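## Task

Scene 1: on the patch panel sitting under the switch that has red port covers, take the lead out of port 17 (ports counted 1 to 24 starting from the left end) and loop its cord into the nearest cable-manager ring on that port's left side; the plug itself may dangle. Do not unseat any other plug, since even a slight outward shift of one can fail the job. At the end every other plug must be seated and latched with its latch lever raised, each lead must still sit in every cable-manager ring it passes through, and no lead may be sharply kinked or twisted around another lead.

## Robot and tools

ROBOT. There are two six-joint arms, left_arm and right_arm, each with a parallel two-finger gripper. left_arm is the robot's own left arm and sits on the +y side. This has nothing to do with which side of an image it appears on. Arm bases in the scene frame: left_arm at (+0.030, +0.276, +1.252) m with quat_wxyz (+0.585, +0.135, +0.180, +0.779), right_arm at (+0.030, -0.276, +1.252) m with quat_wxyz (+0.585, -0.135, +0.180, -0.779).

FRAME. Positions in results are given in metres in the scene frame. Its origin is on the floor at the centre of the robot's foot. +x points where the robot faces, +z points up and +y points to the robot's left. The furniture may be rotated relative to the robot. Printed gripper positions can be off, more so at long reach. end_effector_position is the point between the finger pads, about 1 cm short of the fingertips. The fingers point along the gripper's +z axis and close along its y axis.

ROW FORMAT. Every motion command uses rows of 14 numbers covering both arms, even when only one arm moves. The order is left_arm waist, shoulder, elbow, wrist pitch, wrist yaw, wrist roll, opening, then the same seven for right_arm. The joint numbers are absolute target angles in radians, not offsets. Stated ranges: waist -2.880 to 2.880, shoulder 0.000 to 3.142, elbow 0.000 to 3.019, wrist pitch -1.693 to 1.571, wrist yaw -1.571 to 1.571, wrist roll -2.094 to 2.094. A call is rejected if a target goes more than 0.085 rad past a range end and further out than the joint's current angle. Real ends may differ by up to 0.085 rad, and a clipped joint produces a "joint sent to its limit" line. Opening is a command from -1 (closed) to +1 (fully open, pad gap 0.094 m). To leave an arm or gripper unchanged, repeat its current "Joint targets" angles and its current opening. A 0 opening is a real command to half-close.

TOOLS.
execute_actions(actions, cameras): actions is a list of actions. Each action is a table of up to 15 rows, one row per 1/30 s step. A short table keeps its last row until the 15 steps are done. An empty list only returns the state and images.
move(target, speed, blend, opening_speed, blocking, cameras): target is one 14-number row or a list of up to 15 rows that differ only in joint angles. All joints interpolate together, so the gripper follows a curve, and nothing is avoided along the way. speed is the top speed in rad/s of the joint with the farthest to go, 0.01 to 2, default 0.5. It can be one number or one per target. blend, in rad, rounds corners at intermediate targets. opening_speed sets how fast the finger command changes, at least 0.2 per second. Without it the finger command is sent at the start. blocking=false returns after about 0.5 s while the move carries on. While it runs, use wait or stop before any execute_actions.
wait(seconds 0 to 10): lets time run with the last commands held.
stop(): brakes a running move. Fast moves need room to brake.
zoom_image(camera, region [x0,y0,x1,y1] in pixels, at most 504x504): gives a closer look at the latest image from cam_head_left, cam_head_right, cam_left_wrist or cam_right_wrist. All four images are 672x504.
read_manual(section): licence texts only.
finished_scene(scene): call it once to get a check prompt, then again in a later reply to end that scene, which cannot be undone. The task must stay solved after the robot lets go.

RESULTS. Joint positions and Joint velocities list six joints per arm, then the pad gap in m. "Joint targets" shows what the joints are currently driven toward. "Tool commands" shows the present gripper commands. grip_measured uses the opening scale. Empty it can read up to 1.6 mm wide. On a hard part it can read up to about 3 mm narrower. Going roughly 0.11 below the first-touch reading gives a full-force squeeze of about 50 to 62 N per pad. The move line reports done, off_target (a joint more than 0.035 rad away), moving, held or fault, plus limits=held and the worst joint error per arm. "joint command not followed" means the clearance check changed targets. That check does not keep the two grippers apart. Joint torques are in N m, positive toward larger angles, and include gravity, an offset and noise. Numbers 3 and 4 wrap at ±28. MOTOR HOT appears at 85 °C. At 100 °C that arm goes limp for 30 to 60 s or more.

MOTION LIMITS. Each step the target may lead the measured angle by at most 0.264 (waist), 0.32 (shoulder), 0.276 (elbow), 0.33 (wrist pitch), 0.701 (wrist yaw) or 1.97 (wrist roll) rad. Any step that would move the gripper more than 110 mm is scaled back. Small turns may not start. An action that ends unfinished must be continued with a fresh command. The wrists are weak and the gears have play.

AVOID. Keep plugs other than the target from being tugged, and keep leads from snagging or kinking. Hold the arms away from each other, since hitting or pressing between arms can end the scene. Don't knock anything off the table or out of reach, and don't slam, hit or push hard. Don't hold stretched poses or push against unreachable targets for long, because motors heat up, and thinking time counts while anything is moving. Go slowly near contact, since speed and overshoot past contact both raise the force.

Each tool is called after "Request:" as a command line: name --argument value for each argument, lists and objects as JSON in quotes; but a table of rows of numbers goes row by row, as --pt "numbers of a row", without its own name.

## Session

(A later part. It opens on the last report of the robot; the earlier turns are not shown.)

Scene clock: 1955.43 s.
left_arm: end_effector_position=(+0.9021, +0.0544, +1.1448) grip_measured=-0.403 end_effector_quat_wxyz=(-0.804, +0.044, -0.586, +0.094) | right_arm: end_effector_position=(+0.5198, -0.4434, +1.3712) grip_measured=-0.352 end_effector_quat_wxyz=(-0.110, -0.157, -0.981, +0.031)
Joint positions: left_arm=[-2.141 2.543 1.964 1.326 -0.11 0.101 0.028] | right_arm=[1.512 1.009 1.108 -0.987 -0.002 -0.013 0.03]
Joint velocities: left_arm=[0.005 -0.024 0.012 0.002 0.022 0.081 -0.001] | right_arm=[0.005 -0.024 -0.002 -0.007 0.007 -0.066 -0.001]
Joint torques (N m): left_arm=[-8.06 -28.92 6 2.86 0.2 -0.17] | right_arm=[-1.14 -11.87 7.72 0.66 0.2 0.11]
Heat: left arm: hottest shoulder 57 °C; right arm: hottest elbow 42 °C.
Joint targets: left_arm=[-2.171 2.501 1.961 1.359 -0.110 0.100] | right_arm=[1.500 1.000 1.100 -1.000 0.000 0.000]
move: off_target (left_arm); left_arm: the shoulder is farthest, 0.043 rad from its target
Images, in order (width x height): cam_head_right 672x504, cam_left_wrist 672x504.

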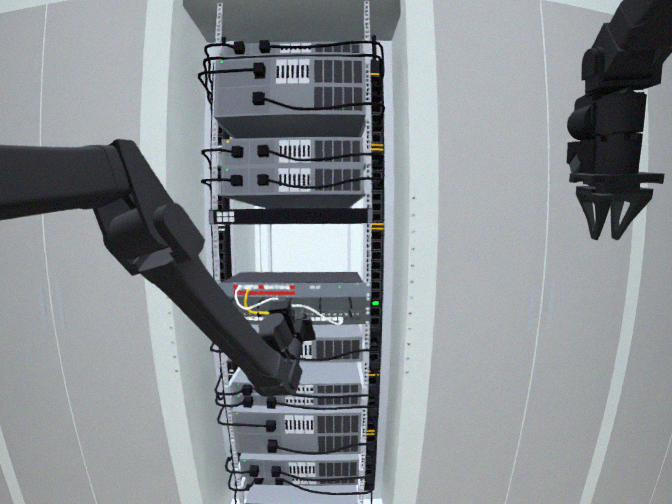

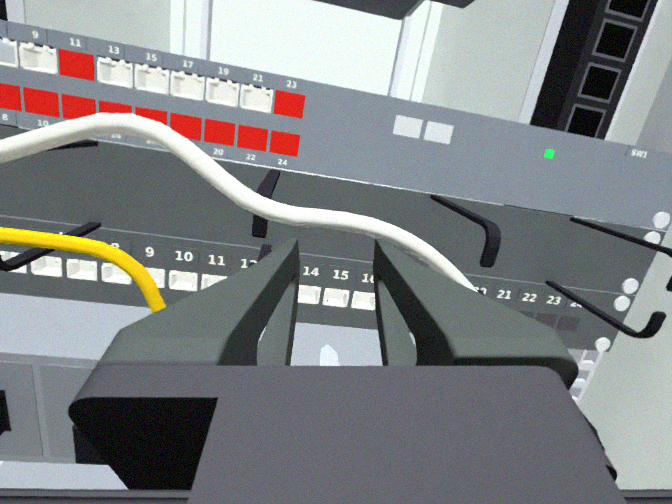

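Request:
zoom_image --camera "cam_head_right" --region '[230, 280, 290, 340]'

Request:
zoom_image --camera "cam_left_wrist" --region '[0, 50, 300, 350]'

Scaled by 8.400 from the camera's 672x504 image, which has a finer 960x720 frame.

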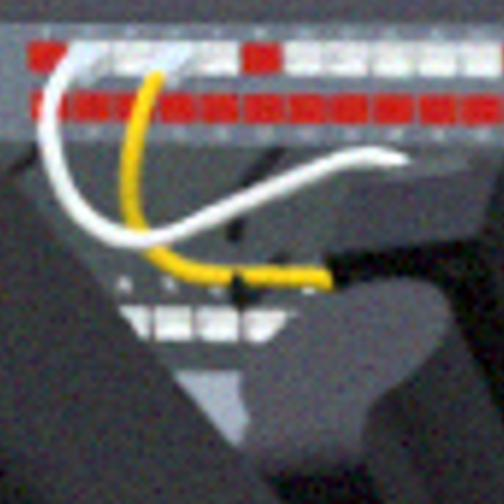

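Scaled by 1.680 from the camera's 672x504 image, which has a finer 960x720 frame.

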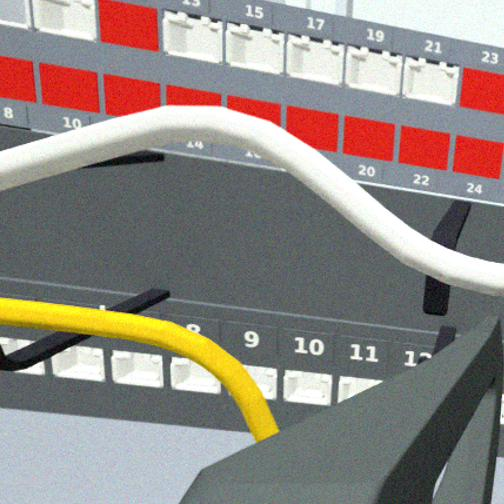

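Request:
move --target '[-2.09,2.55,2.15,1.57,0.05,0.1,-0.4,1.5,1.0,1.1,-1.0,0,0,-0.35]' --speed 0.15

Request:
zoom_image --camera "cam_head_right" --region '[225, 270, 325, 370]'

Request:
zoom_image --camera "cam_head_left" --region '[235, 260, 335, 360]'

Scene clock: 2001.67 s.
left_arm: end_effector_position=(+0.9070, +0.0834, +1.2505) grip_measured=-0.403 end_effector_quat_wxyz=(-0.901, +0.016, -0.421, +0.105) | right_arm: end_effector_position=(+0.5198, -0.4434, +1.3712) grip_measured=-0.352 end_effector_quat_wxyz=(-0.110, -0.157, -0.981, +0.031)
Joint positions: left_arm=[-2.105 2.543 2.105 1.546 0.048 0.101 0.028] | right_arm=[1.512 1.009 1.108 -0.987 -0.002 -0.013 0.03]
Joint velocities: left_arm=[0.005 0.005 0.002 -0.002 0.022 -0.066 -0.001] | right_arm=[-0.005 0.005 -0.007 -0.002 -0.081 0.037 0]
Joint torques (N m): left_arm=[-4.72 -24.29 10.69 2.14 0.25 -0.18] | right_arm=[-1.38 -11.52 7.94 0.55 0.13 0.14]
Heat: left arm: hottest shoulder 63 °C; right arm: hottest elbow 42 °C.
Joint targets: left_arm=[-2.090 2.550 2.150 1.570 0.051 0.100] | right_arm=[1.500 1.000 1.100 -1.000 0.000 0.000]
move: off_target (left_arm); left_arm: the elbow is farthest, 0.045 rad from its target

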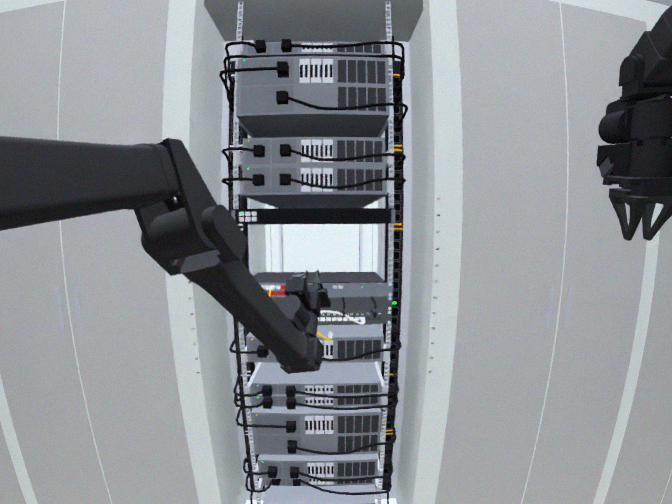

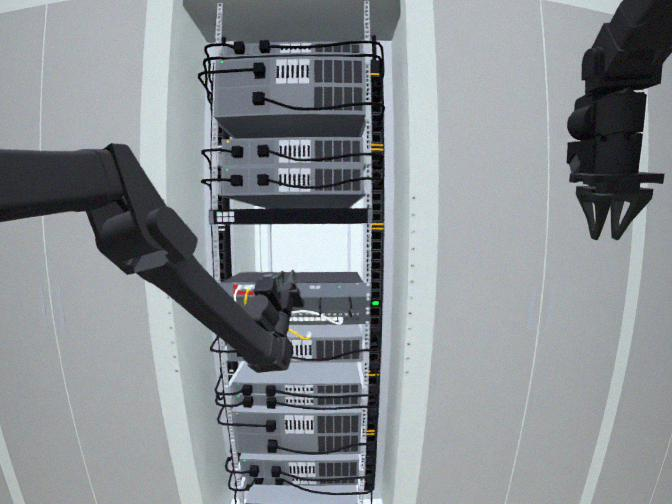

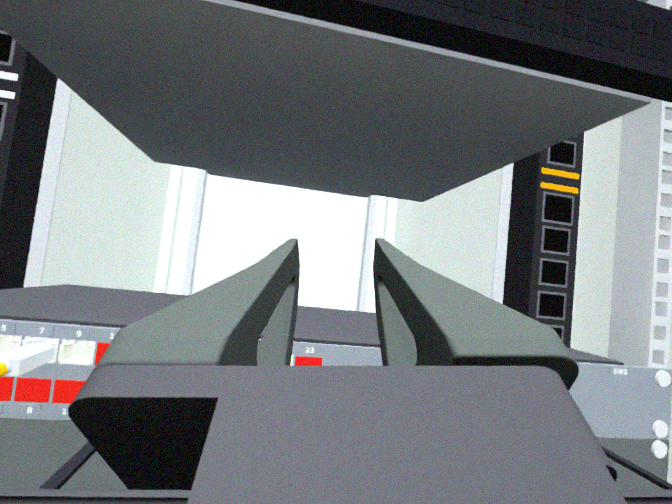

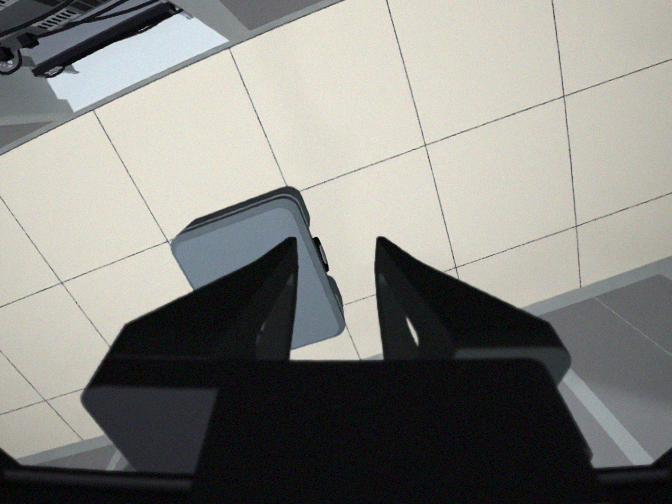

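Scaled by 5.040 from the camera's 672x504 image, which has a finer 960x720 frame.

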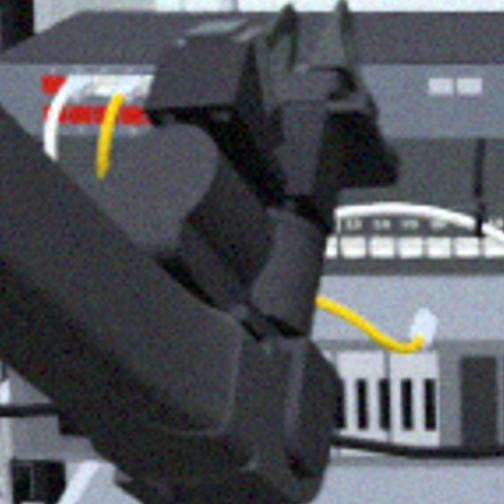

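Scaled by 5.040 from the camera's 672x504 image, which has a finer 960x720 frame.

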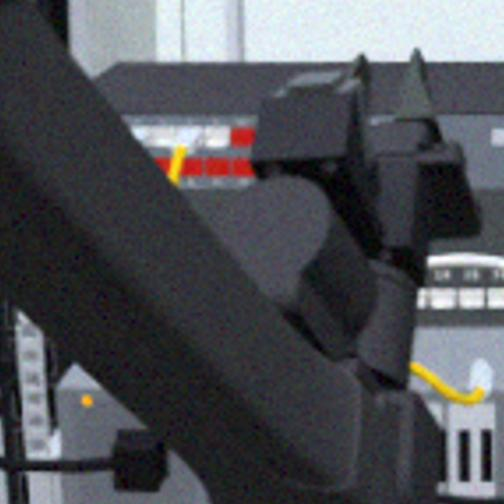

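Request:
move --target '[-2.0,2.3,1.75,1.4,0.05,0.1,-0.4,1.5,1.0,1.1,-1.0,0,0,-0.35]' --speed 0.2

Request:
zoom_image --camera "cam_head_right" --region '[225, 270, 325, 370]'

Request:
zoom_image --camera "cam_head_left" --region '[235, 260, 335, 360]'

Scene clock: 2015.30 s.
left_arm: end_effector_position=(+0.9029, +0.1539, +1.2289) grip_measured=-0.403 end_effector_quat_wxyz=(-0.837, -0.001, -0.542, +0.074) | right_arm: end_effector_position=(+0.5198, -0.4434, +1.3712) grip_measured=-0.352 end_effector_quat_wxyz=(-0.110, -0.157, -0.981, +0.031)
Joint positions: left_arm=[-2.017 2.332 1.755 1.417 0.048 0.101 0.028] | right_arm=[1.512 1.009 1.108 -0.987 -0.002 -0.013 0.03]
Joint velocities: left_arm=[-0.005 -0.005 0.002 -0.017 -0.051 -0.051 -0.001] | right_arm=[-0.005 -0.005 -0.002 0.002 -0.007 -0.022 0]
Joint torques (N m): left_arm=[-2.9 -27.58 5.68 1.02 0.2 -0.18] | right_arm=[-1.32 -12.1 7.65 0.54 0.16 0.13]
Heat: left arm: hottest shoulder 62 °C; right arm: hottest elbow 42 °C.
Joint targets: left_arm=[-2.000 2.299 1.750 1.400 0.050 0.100] | right_arm=[1.500 1.000 1.100 -1.000 0.000 0.000]
move: done

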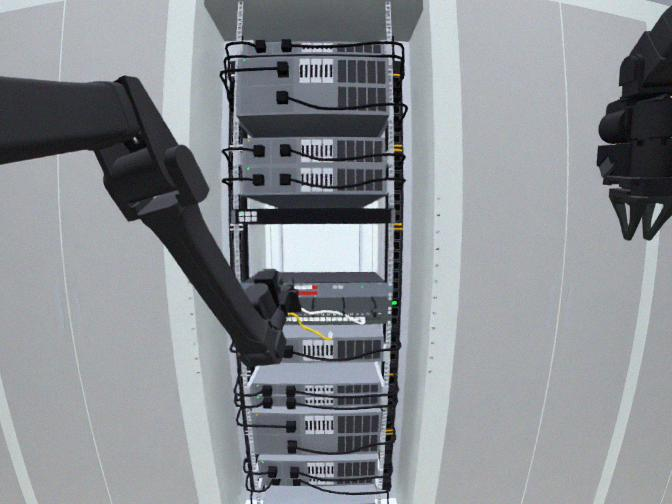

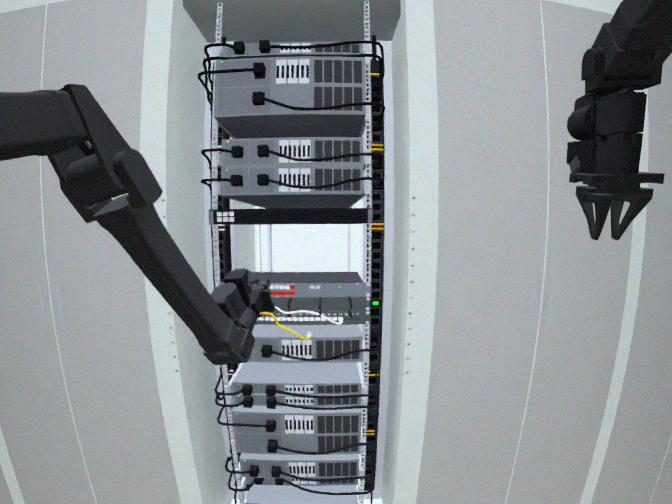

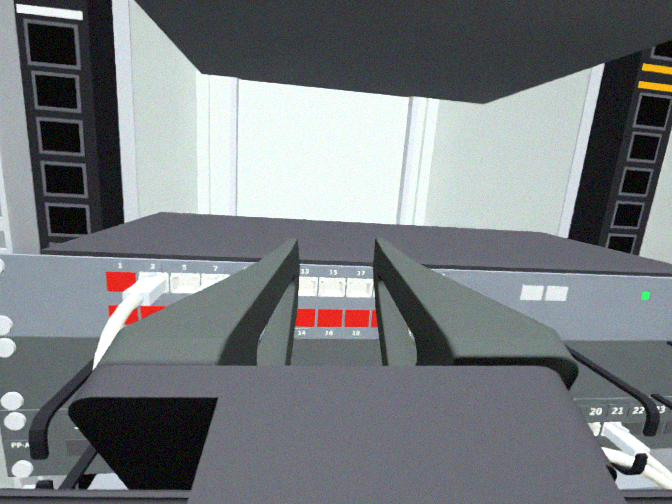

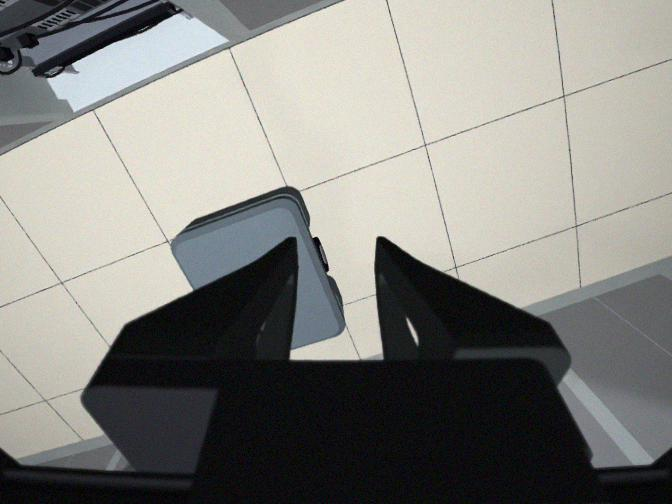

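Scaled by 5.040 from the camera's 672x504 image, which has a finer 960x720 frame.

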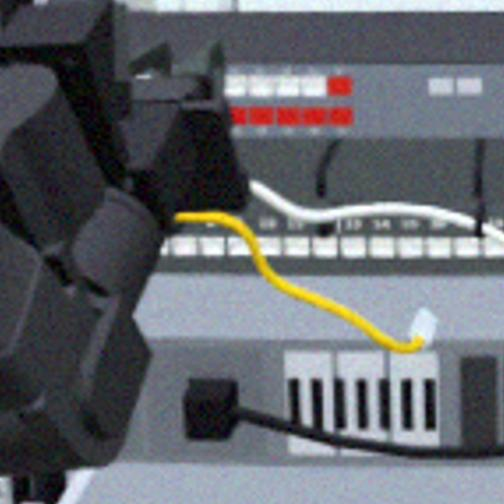

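Scaled by 5.040 from the camera's 672x504 image, which has a finer 960x720 frame.

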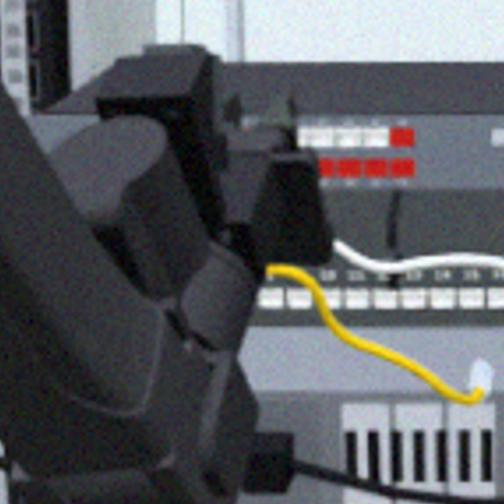

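Request:
move --target '[-1.9,2.2,1.4,1.2,-0.1,-1.297,-0.4,1.5,1.0,1.1,-1.0,0,0,-0.35]' --speed 0.4

Request:
zoom_image --camera "cam_head_right" --region '[225, 270, 325, 370]'

Request:
zoom_image --camera "cam_head_left" --region '[235, 260, 335, 360]'

Scene clock: 2028.03 s.
left_arm: end_effector_position=(+0.8333, +0.2431, +1.1004) grip_measured=-0.403 end_effector_quat_wxyz=(-0.532, +0.491, -0.535, +0.435) | right_arm: end_effector_position=(+0.5198, -0.4434, +1.3712) grip_measured=-0.352 end_effector_quat_wxyz=(-0.110, -0.157, -0.981, +0.031)
Joint positions: left_arm=[-1.919 2.233 1.405 1.217 -0.098 -1.281 0.028] | right_arm=[1.512 1.009 1.108 -0.987 -0.002 -0.013 0.03]
Joint velocities: left_arm=[-0.024 0.005 -0.007 -0.007 -0.007 0.081 0] | right_arm=[-0.015 -0.005 0.002 -0.007 0.051 -0.022 0]
Joint torques (N m): left_arm=[-1.73 -24.47 3.89 1.22 0 -0.25] | right_arm=[-0.79 -11.81 7.75 0.57 0.2 0.15]
Heat: left arm: hottest shoulder 62 °C; right arm: hottest elbow 42 °C.
Joint targets: left_arm=[-1.901 2.201 1.400 1.201 -0.100 -1.297] | right_arm=[1.500 1.000 1.100 -1.000 0.000 0.000]
move: done

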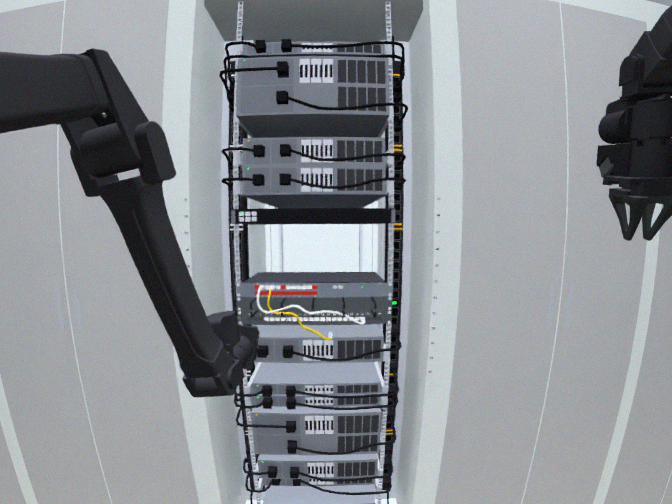

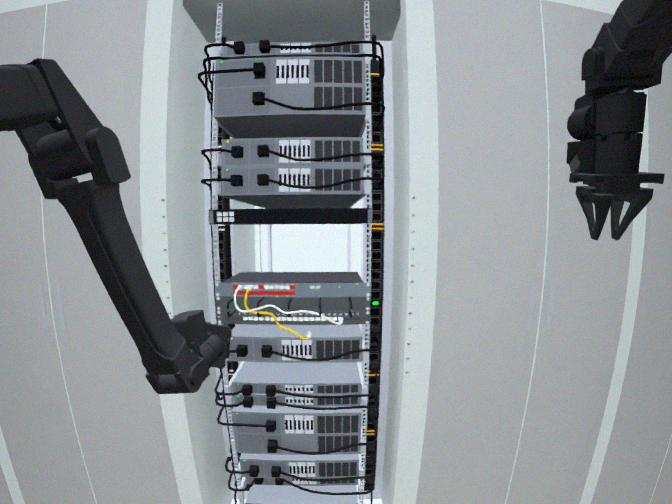

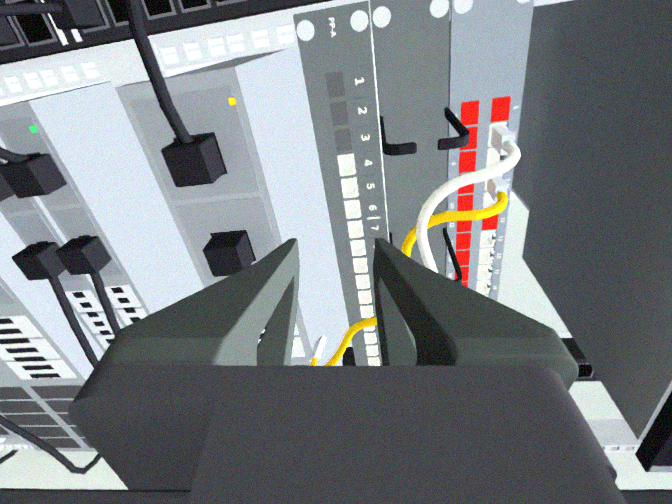

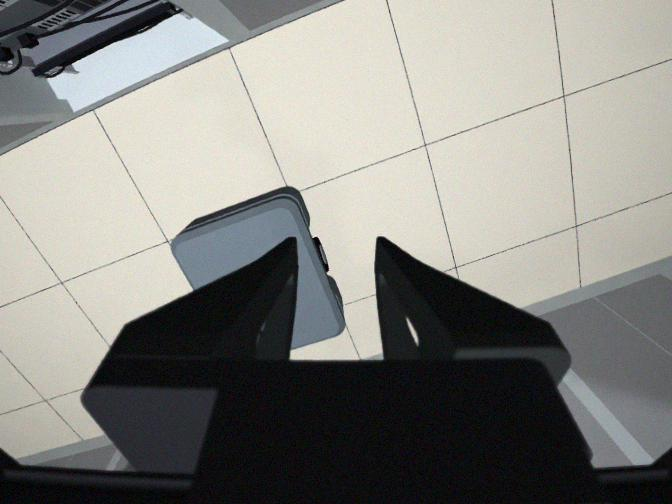

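Scaled by 5.040 from the camera's 672x504 image, which has a finer 960x720 frame.

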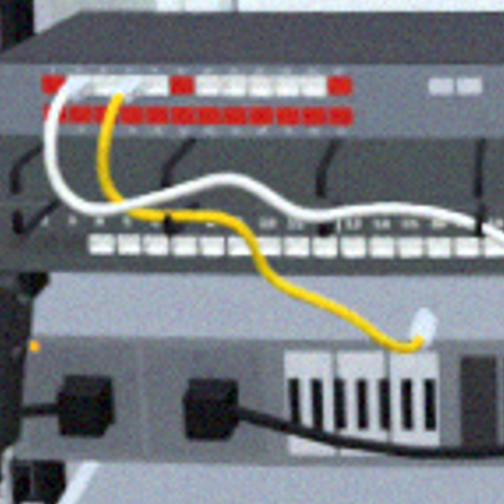

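Scaled by 5.040 from the camera's 672x504 image, which has a finer 960x720 frame.

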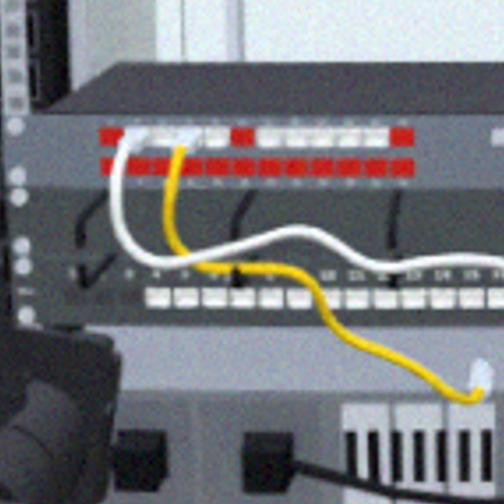

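Request:
zoom_image --camera "cam_head_right" --region '[245, 285, 300, 340]'

Request:
zoom_image --camera "cam_head_left" --region '[270, 285, 325, 340]'

Request:
zoom_image --camera "cam_left_wrist" --region '[340, 80, 540, 380]'

Scaled by 9.164 from the camera's 672x504 image, which has a finer 960x720 frame.

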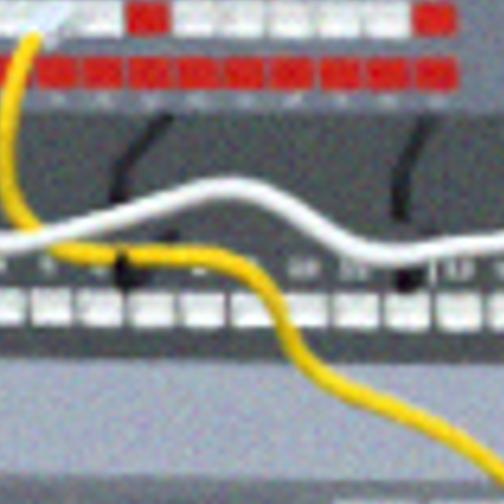

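Scaled by 9.164 from the camera's 672x504 image, which has a finer 960x720 frame.

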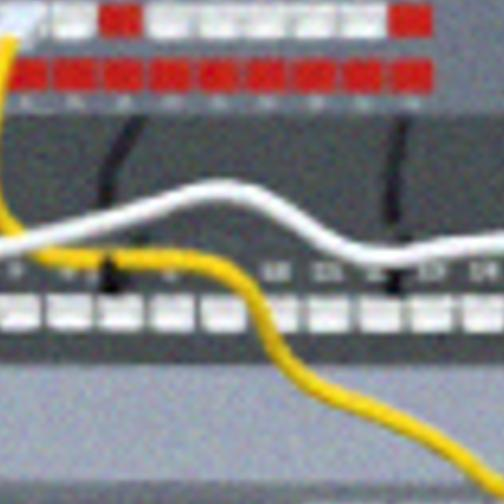

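Scaled by 1.680 from the camera's 672x504 image, which has a finer 960x720 frame.

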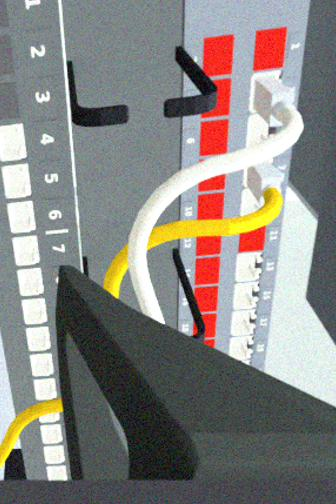

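Request:
move --pt "-1.9 2.2 1.4 1.2 -0.1 -1.297 -0.4 1.6 1.6 1.2 0 0 0.6 0" --pt "-1.9 2.2 1.4 1.2 -0.1 -1.297 -0.4 2.0 2.1 1.5 0.7 0.35 1.27 0" --pt "-1.9 2.2 1.4 1.2 -0.1 -1.297 -0.4 2.31 2.32 1.85 0.80 0.403 1.27 0" --speed 0.6

Request:
zoom_image --camera "cam_head_right" --region '[225, 270, 325, 370]'

Scene clock: 2093.47 s.
left_arm: end_effector_position=(+0.8337, +0.2432, +1.1015) grip_measured=-0.403 end_effector_quat_wxyz=(-0.532, +0.491, -0.535, +0.435) | right_arm: end_effector_position=(+0.8887, +0.0460, +1.1732) grip_measured=-0.002 end_effector_quat_wxyz=(+0.458, +0.518, +0.564, +0.452)
Joint positions: left_arm=[-1.919 2.232 1.405 1.217 -0.098 -1.283 0.028] | right_arm=[2.316 2.296 1.801 0.778 0.408 1.265 0.047]
Joint velocities: left_arm=[-0.005 -0.005 -0.017 0.002 -0.007 0.022 0] | right_arm=[-0.005 0.005 -0.007 0.007 0.081 0.081 -0.001]
Joint torques (N m): left_arm=[-1.96 -24.7 3.89 1.25 0.01 -0.22] | right_arm=[4.78 -20.01 10 3.28 -0.01 0]
Heat: left arm: hottest shoulder 54 °C; right arm: hottest elbow 43 °C.
Joint targets: left_arm=[-1.900 2.200 1.400 1.200 -0.100 -1.297] | right_arm=[2.300 2.320 1.850 0.800 0.410 1.280]
move: off_target (right_arm); right_arm: the elbow is farthest, 0.049 rad from its target

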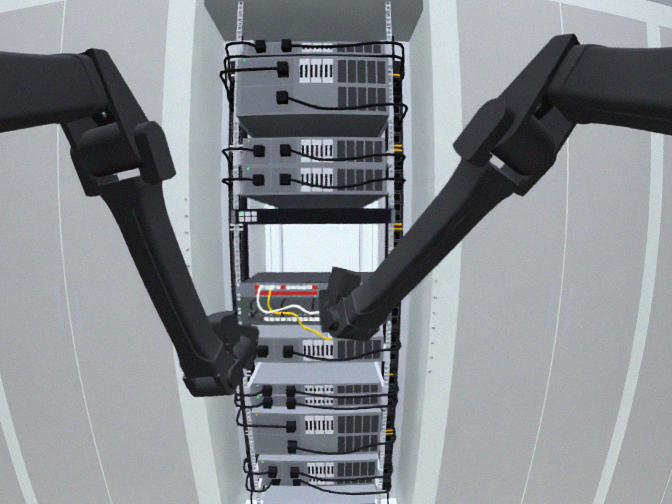

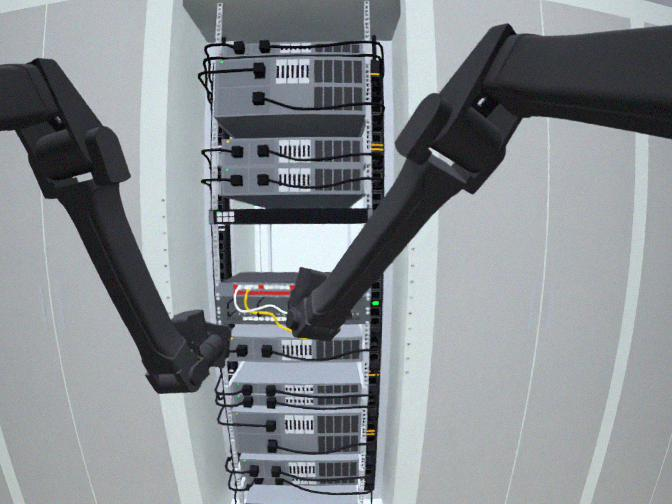

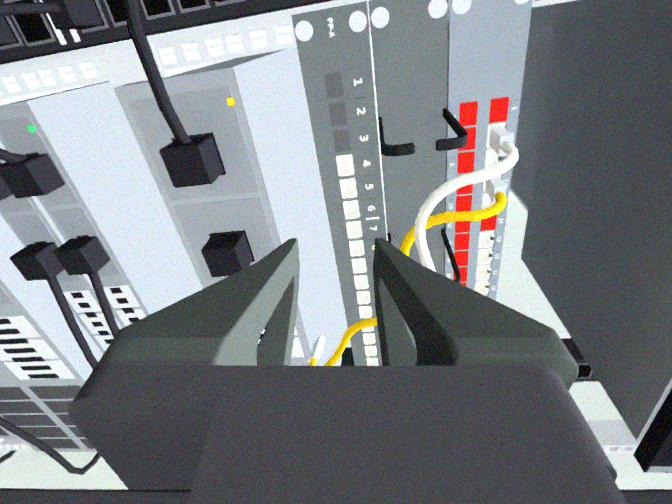

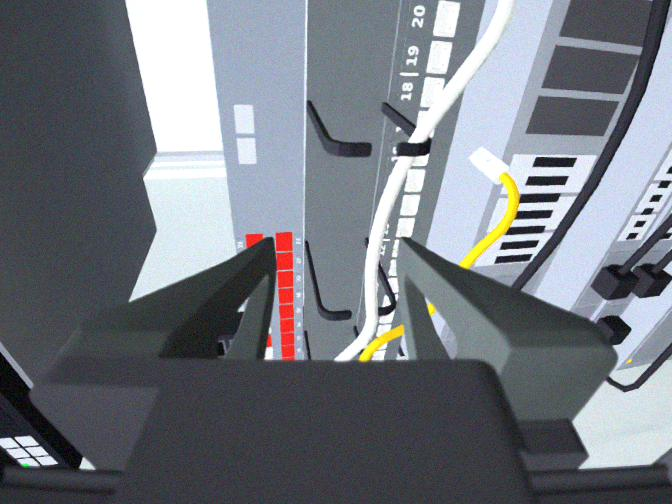

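Scaled by 5.040 from the camera's 672x504 image, which has a finer 960x720 frame.

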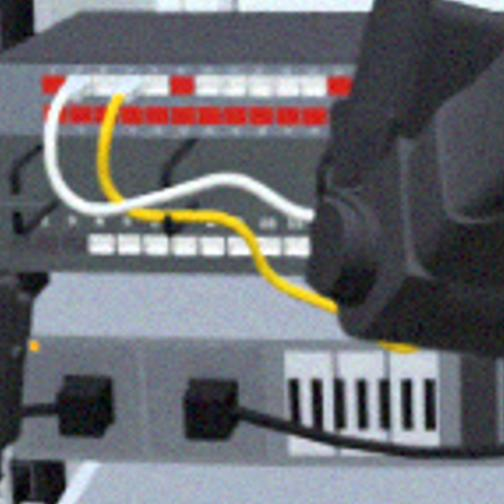

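Request:
zoom_image --camera "cam_right_wrist" --region '[300, 50, 500, 350]'

Scaled by 1.680 from the camera's 672x504 image, which has a finer 960x720 frame.

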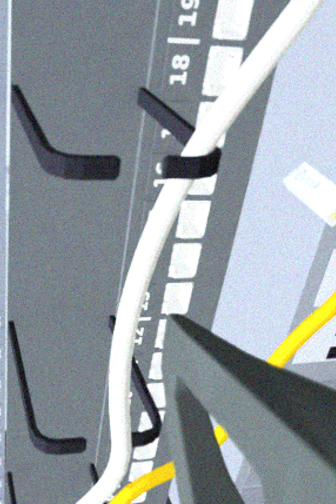

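Request:
move --target '[-1.9,2.2,1.4,1.2,-0.1,-1.297,-0.4,2.30,2.365,1.902,0.785,0.4,1.27,-0.4]' --speed 0.15 --cameras '["cam_right_wrist"]'

Request:
zoom_image --camera "cam_right_wrist" --region '[200, 100, 500, 400]'

Scene clock: 2137.47 s.
left_arm: end_effector_position=(+0.8337, +0.2432, +1.1015) grip_measured=-0.403 end_effector_quat_wxyz=(-0.532, +0.491, -0.535, +0.435) | right_arm: end_effector_position=(+0.8934, +0.0529, +1.1612) grip_measured=-0.398 end_effector_quat_wxyz=(+0.459, +0.517, +0.562, +0.455)
Joint positions: left_arm=[-1.919 2.232 1.405 1.217 -0.098 -1.283 0.028] | right_arm=[2.316 2.339 1.85 0.778 0.403 1.265 0.028]
Joint velocities: left_arm=[-0.005 -0.005 -0.002 -0.007 -0.051 -0.037 0] | right_arm=[0.005 -0.015 -0.002 -0.007 0.066 -0.007 -0.002]
Joint torques (N m): left_arm=[-1.55 -24.53 4.03 1.33 0 -0.22] | right_arm=[5.6 -20.48 10.44 2.62 -0.29 -0.07]
Heat: left arm: hottest shoulder 54 °C; right arm: hottest elbow 47 °C.
Joint targets: left_arm=[-1.900 2.200 1.400 1.200 -0.100 -1.297] | right_arm=[2.300 2.365 1.902 0.785 0.400 1.270]
move: off_target (right_arm); right_arm: the elbow is farthest, 0.052 rad from its target
Images, in order (width x height): cam_right_wrist 672x504.

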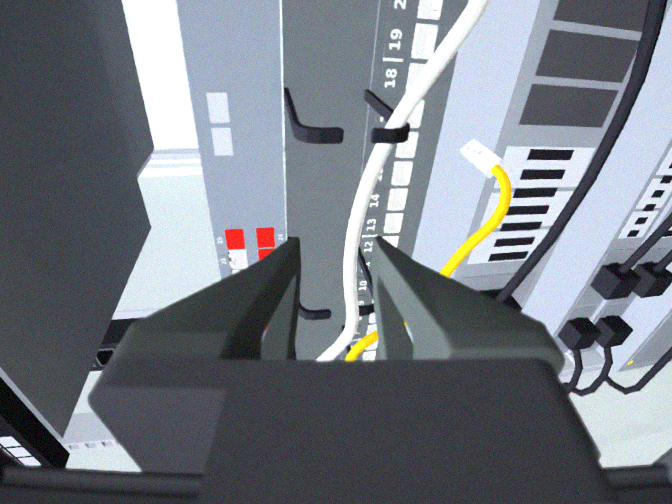

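Scaled by 1.680 from the camera's 672x504 image, which has a finer 960x720 frame.

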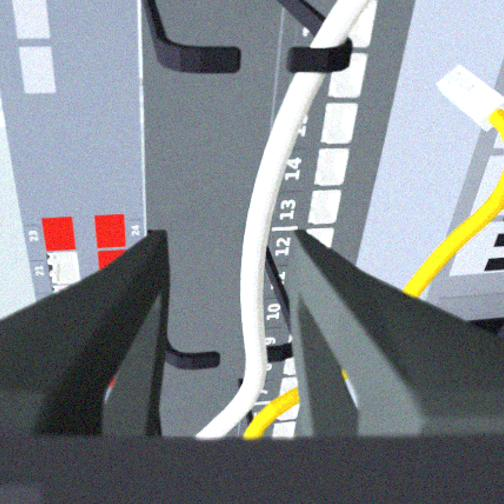

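Request:
execute_actions --actions '[]'

Scene clock: 2205.30 s.
left_arm: end_effector_position=(+0.8337, +0.2432, +1.1015) grip_measured=-0.403 end_effector_quat_wxyz=(-0.532, +0.491, -0.535, +0.435) | right_arm: end_effector_position=(+0.8934, +0.0529, +1.1612) grip_measured=-0.398 end_effector_quat_wxyz=(+0.459, +0.517, +0.562, +0.455)
Joint positions: left_arm=[-1.919 2.232 1.405 1.217 -0.098 -1.283 0.028] | right_arm=[2.316 2.339 1.85 0.778 0.403 1.265 0.028]
Joint velocities: left_arm=[0.005 -0.005 -0.017 -0.017 -0.022 -0.051 0] | right_arm=[-0.005 0.005 0.017 0.012 0.037 -0.007 0]
Joint torques (N m): left_arm=[-1.67 -24.29 3.99 1.26 0.02 -0.24] | right_arm=[4.66 -20.54 10.63 2.59 -0.25 -0.06]
Heat: left arm: hottest shoulder 54 °C; right arm: hottest elbow 50 °C.
Joint targets: left_arm=[-1.900 2.200 1.400 1.200 -0.100 -1.297] | right_arm=[2.300 2.365 1.902 0.785 0.400 1.270]
Tool commands: left_gripper/opening=-0.4 right_gripper/opening=-0.4

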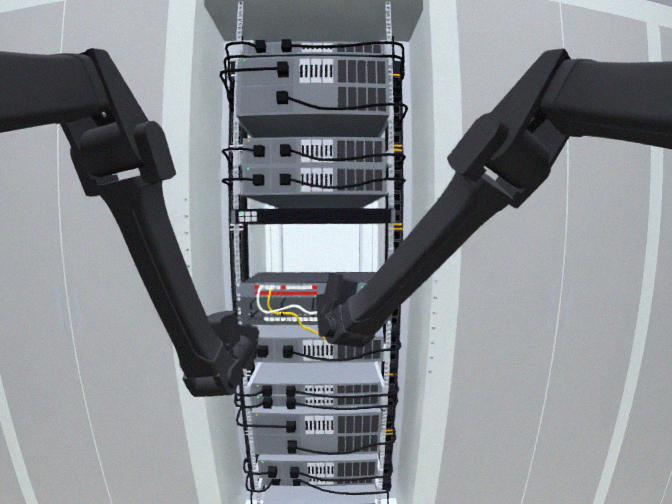

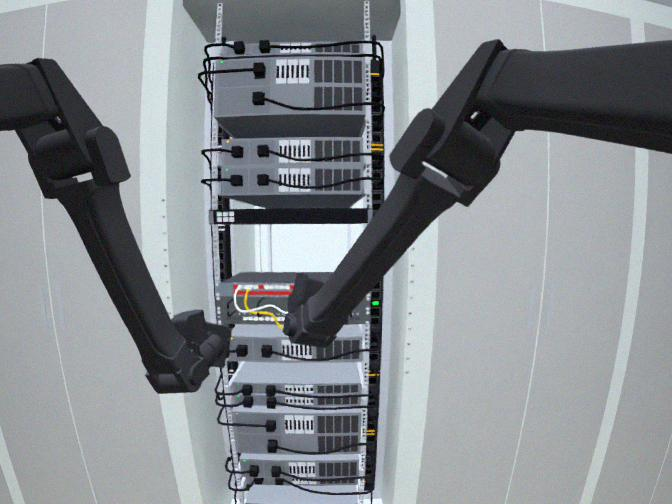

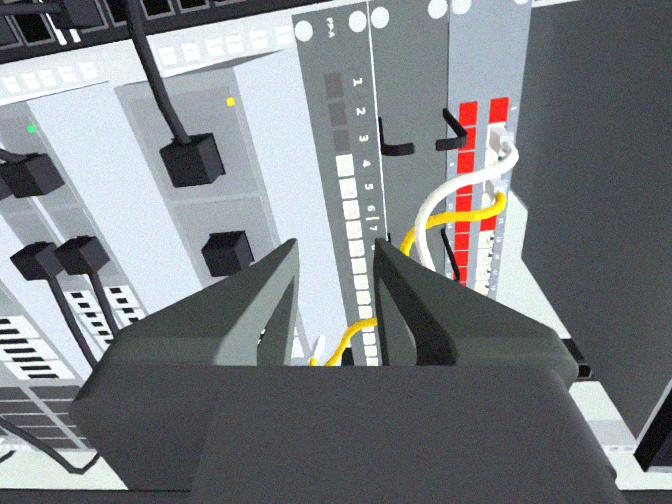

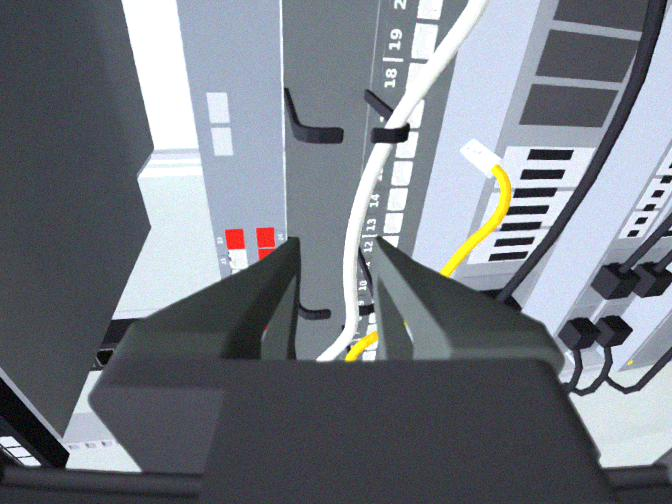

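Request:
move --target '[-1.9,2.2,1.4,1.2,-0.1,-1.297,-0.4,2.295,2.390,1.956,0.755,0.4,1.27,-0.4]' --cameras '["cam_right_wrist"]'

Request:
move --target '[-1.9,2.2,1.4,1.2,-0.1,-1.297,-0.4,2.295,2.390,1.956,0.755,0.4,1.27,-1]' --opening_speed 0.4 --cameras '["cam_right_wrist"]'

Scene clock: 2232.23 s.
left_arm: end_effector_position=(+0.8337, +0.2432, +1.1015) grip_measured=-0.403 end_effector_quat_wxyz=(-0.532, +0.491, -0.535, +0.435) | right_arm: end_effector_position=(+0.9050, +0.0559, +1.1674) grip_measured=-0.398 end_effector_quat_wxyz=(+0.464, +0.516, +0.553, +0.461)
Joint positions: left_arm=[-1.919 2.232 1.405 1.217 -0.098 -1.283 0.028] | right_arm=[2.316 2.361 1.906 0.769 0.403 1.265 0.028]
Joint velocities: left_arm=[-0.005 -0.005 0.002 0.007 -0.022 -0.037 0] | right_arm=[0.005 0.005 -0.002 0.017 -0.022 0.007 0]
Joint torques (N m): left_arm=[-1.49 -24.7 3.95 1.11 0.01 -0.23] | right_arm=[4.31 -20.07 10.33 1.66 -0.25 -0.06]
Heat: left arm: hottest shoulder 54 °C; right arm: hottest elbow 50 °C.
Joint targets: left_arm=[-1.900 2.200 1.400 1.200 -0.100 -1.297] | right_arm=[2.296 2.390 1.956 0.755 0.400 1.270]
move: off_target (right_arm); right_arm: the elbow is farthest, 0.050 rad from its target
Images, in order (width x height): cam_right_wrist 672x504.

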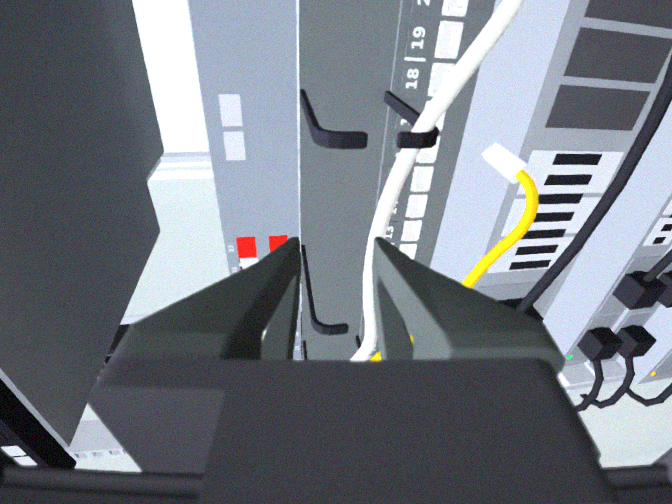

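Scene clock: 2234.03 s.
left_arm: end_effector_position=(+0.8337, +0.2432, +1.1015) grip_measured=-0.403 end_effector_quat_wxyz=(-0.532, +0.491, -0.535, +0.435) | right_arm: end_effector_position=(+0.9050, +0.0559, +1.1674) grip_measured=-0.988 end_effector_quat_wxyz=(+0.464, +0.516, +0.553, +0.461)
Joint positions: left_arm=[-1.919 2.232 1.405 1.217 -0.098 -1.283 0.028] | right_arm=[2.316 2.361 1.906 0.769 0.403 1.265 0.001]
Joint velocities: left_arm=[0.005 -0.005 -0.002 -0.027 -0.007 -0.007 0] | right_arm=[-0.005 -0.005 -0.002 -0.017 -0.066 0.007 0]
Joint torques (N m): left_arm=[-1.79 -24.82 3.96 1.21 0.06 -0.23] | right_arm=[4.42 -20.89 10.17 1.57 -0.3 -0.11]
Heat: left arm: hottest shoulder 54 °C; right arm: hottest elbow 50 °C.
Joint targets: left_arm=[-1.900 2.200 1.400 1.200 -0.100 -1.297] | right_arm=[2.296 2.390 1.956 0.755 0.400 1.270]
move: off_target (right_arm); right_arm: the elbow is farthest, 0.050 rad from its target
Images, in order (width x height): cam_right_wrist 672x504.

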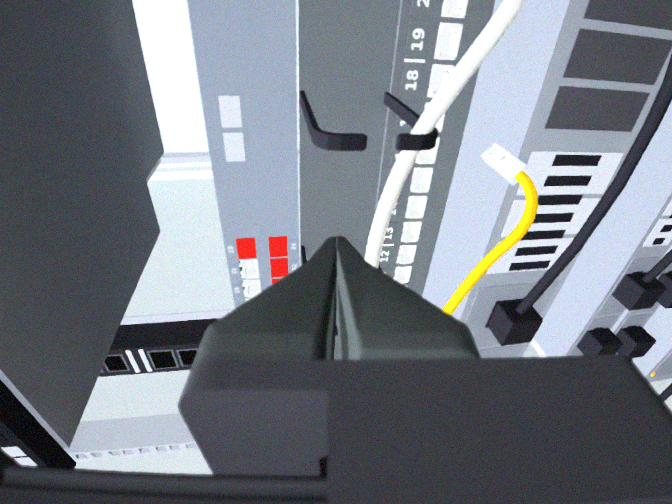

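Request:
move --pt "-1.9 2.2 1.4 1.2 -0.1 -1.297 -0.4 2.296 2.400 1.945 0.765 0.4 1.27 -0.3" --pt "-1.9 2.2 1.4 1.2 -0.1 -1.297 -0.4 2.276 2.445 2.067 0.712 0.4 1.27 -0.3" --cameras '["cam_right_wrist","cam_left_wrist"]'

Scene clock: 2251.40 s.
left_arm: end_effector_position=(+0.8337, +0.2432, +1.1015) grip_measured=-0.403 end_effector_quat_wxyz=(-0.532, +0.491, -0.535, +0.435) | right_arm: end_effector_position=(+0.9297, +0.0428, +1.1567) grip_measured=-0.302 end_effector_quat_wxyz=(+0.473, +0.520, +0.547, +0.454)
Joint positions: left_arm=[-1.919 2.232 1.405 1.217 -0.098 -1.283 0.028] | right_arm=[2.29 2.417 2.016 0.725 0.403 1.265 0.033]
Joint velocities: left_arm=[-0.005 -0.015 -0.007 -0.002 -0.007 0.007 0] | right_arm=[0.005 0.015 0.012 0.002 0.007 -0.007 0]
Joint torques (N m): left_arm=[-1.44 -24.88 3.97 1.22 0.03 -0.23] | right_arm=[4.6 -20.95 10.7 1.7 -0.23 -0.06]
Heat: left arm: hottest shoulder 54 °C; right arm: hottest elbow 49 °C.
Joint targets: left_arm=[-1.900 2.200 1.400 1.200 -0.100 -1.297] | right_arm=[2.275 2.445 2.068 0.711 0.400 1.270]
move: off_target (right_arm); right_arm: the elbow is farthest, 0.051 rad from its target
Images, in order (width x height): cam_left_wrist 672x504, cam_right_wrist 672x504.

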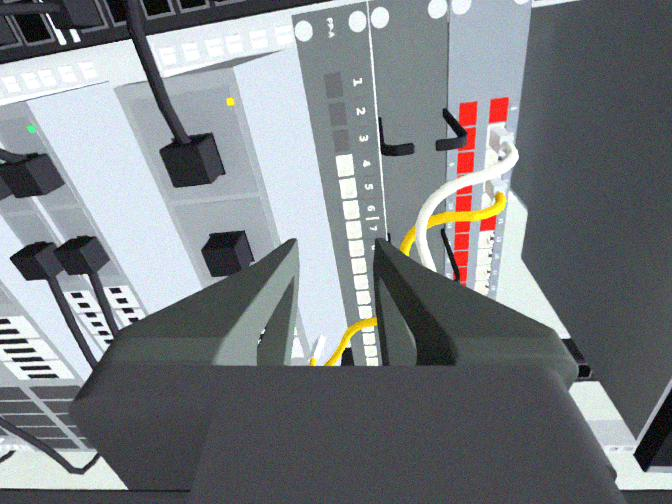

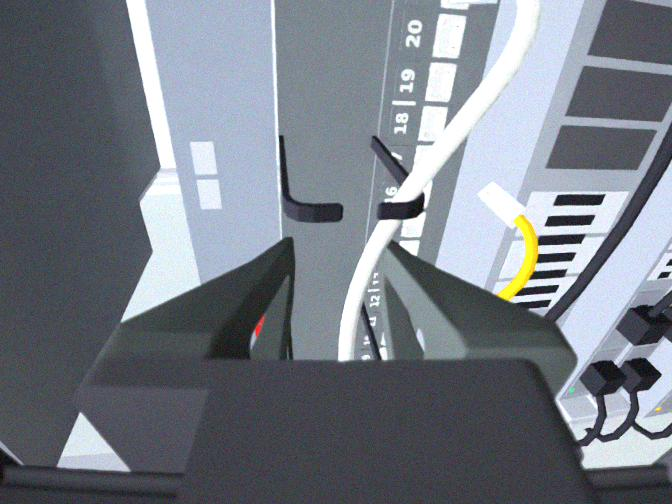

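Request:
move --target '[-1.9,2.2,1.4,1.2,-0.1,-1.297,-0.4,2.275,2.445,2.068,0.711,0.4,1.27,-1]' --opening_speed 0.4 --cameras '["cam_right_wrist"]'

Scene clock: 2261.97 s.
left_arm: end_effector_position=(+0.8337, +0.2432, +1.1015) grip_measured=-0.403 end_effector_quat_wxyz=(-0.532, +0.491, -0.535, +0.435) | right_arm: end_effector_position=(+0.9283, +0.0437, +1.1521) grip_measured=-0.891 end_effector_quat_wxyz=(+0.472, +0.520, +0.550, +0.452)
Joint positions: left_arm=[-1.919 2.232 1.405 1.217 -0.098 -1.283 0.028] | right_arm=[2.29 2.422 2.016 0.721 0.403 1.265 0.005]
Joint velocities: left_arm=[-0.024 -0.005 -0.012 -0.017 0.007 0.022 0] | right_arm=[-0.005 -0.005 -0.002 -0.007 0.022 0.007 -0.001]
Joint torques (N m): left_arm=[-1.9 -24.35 3.92 1.18 0.04 -0.22] | right_arm=[5.54 -21.19 10.92 1.72 -0.3 -0.09]
Heat: left arm: hottest shoulder 55 °C; right arm: hottest elbow 49 °C.
Joint targets: left_arm=[-1.900 2.200 1.400 1.200 -0.100 -1.297] | right_arm=[2.275 2.444 2.068 0.711 0.400 1.270]
move: off_target (right_arm); right_arm: the elbow is farthest, 0.052 rad from its target
Images, in order (width x height): cam_right_wrist 672x504.

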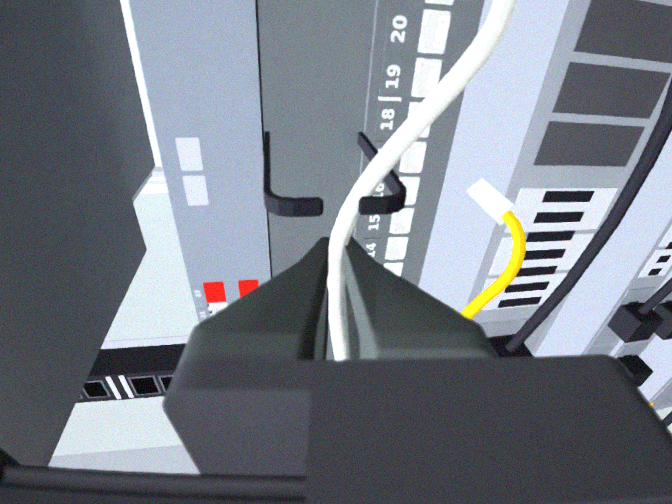

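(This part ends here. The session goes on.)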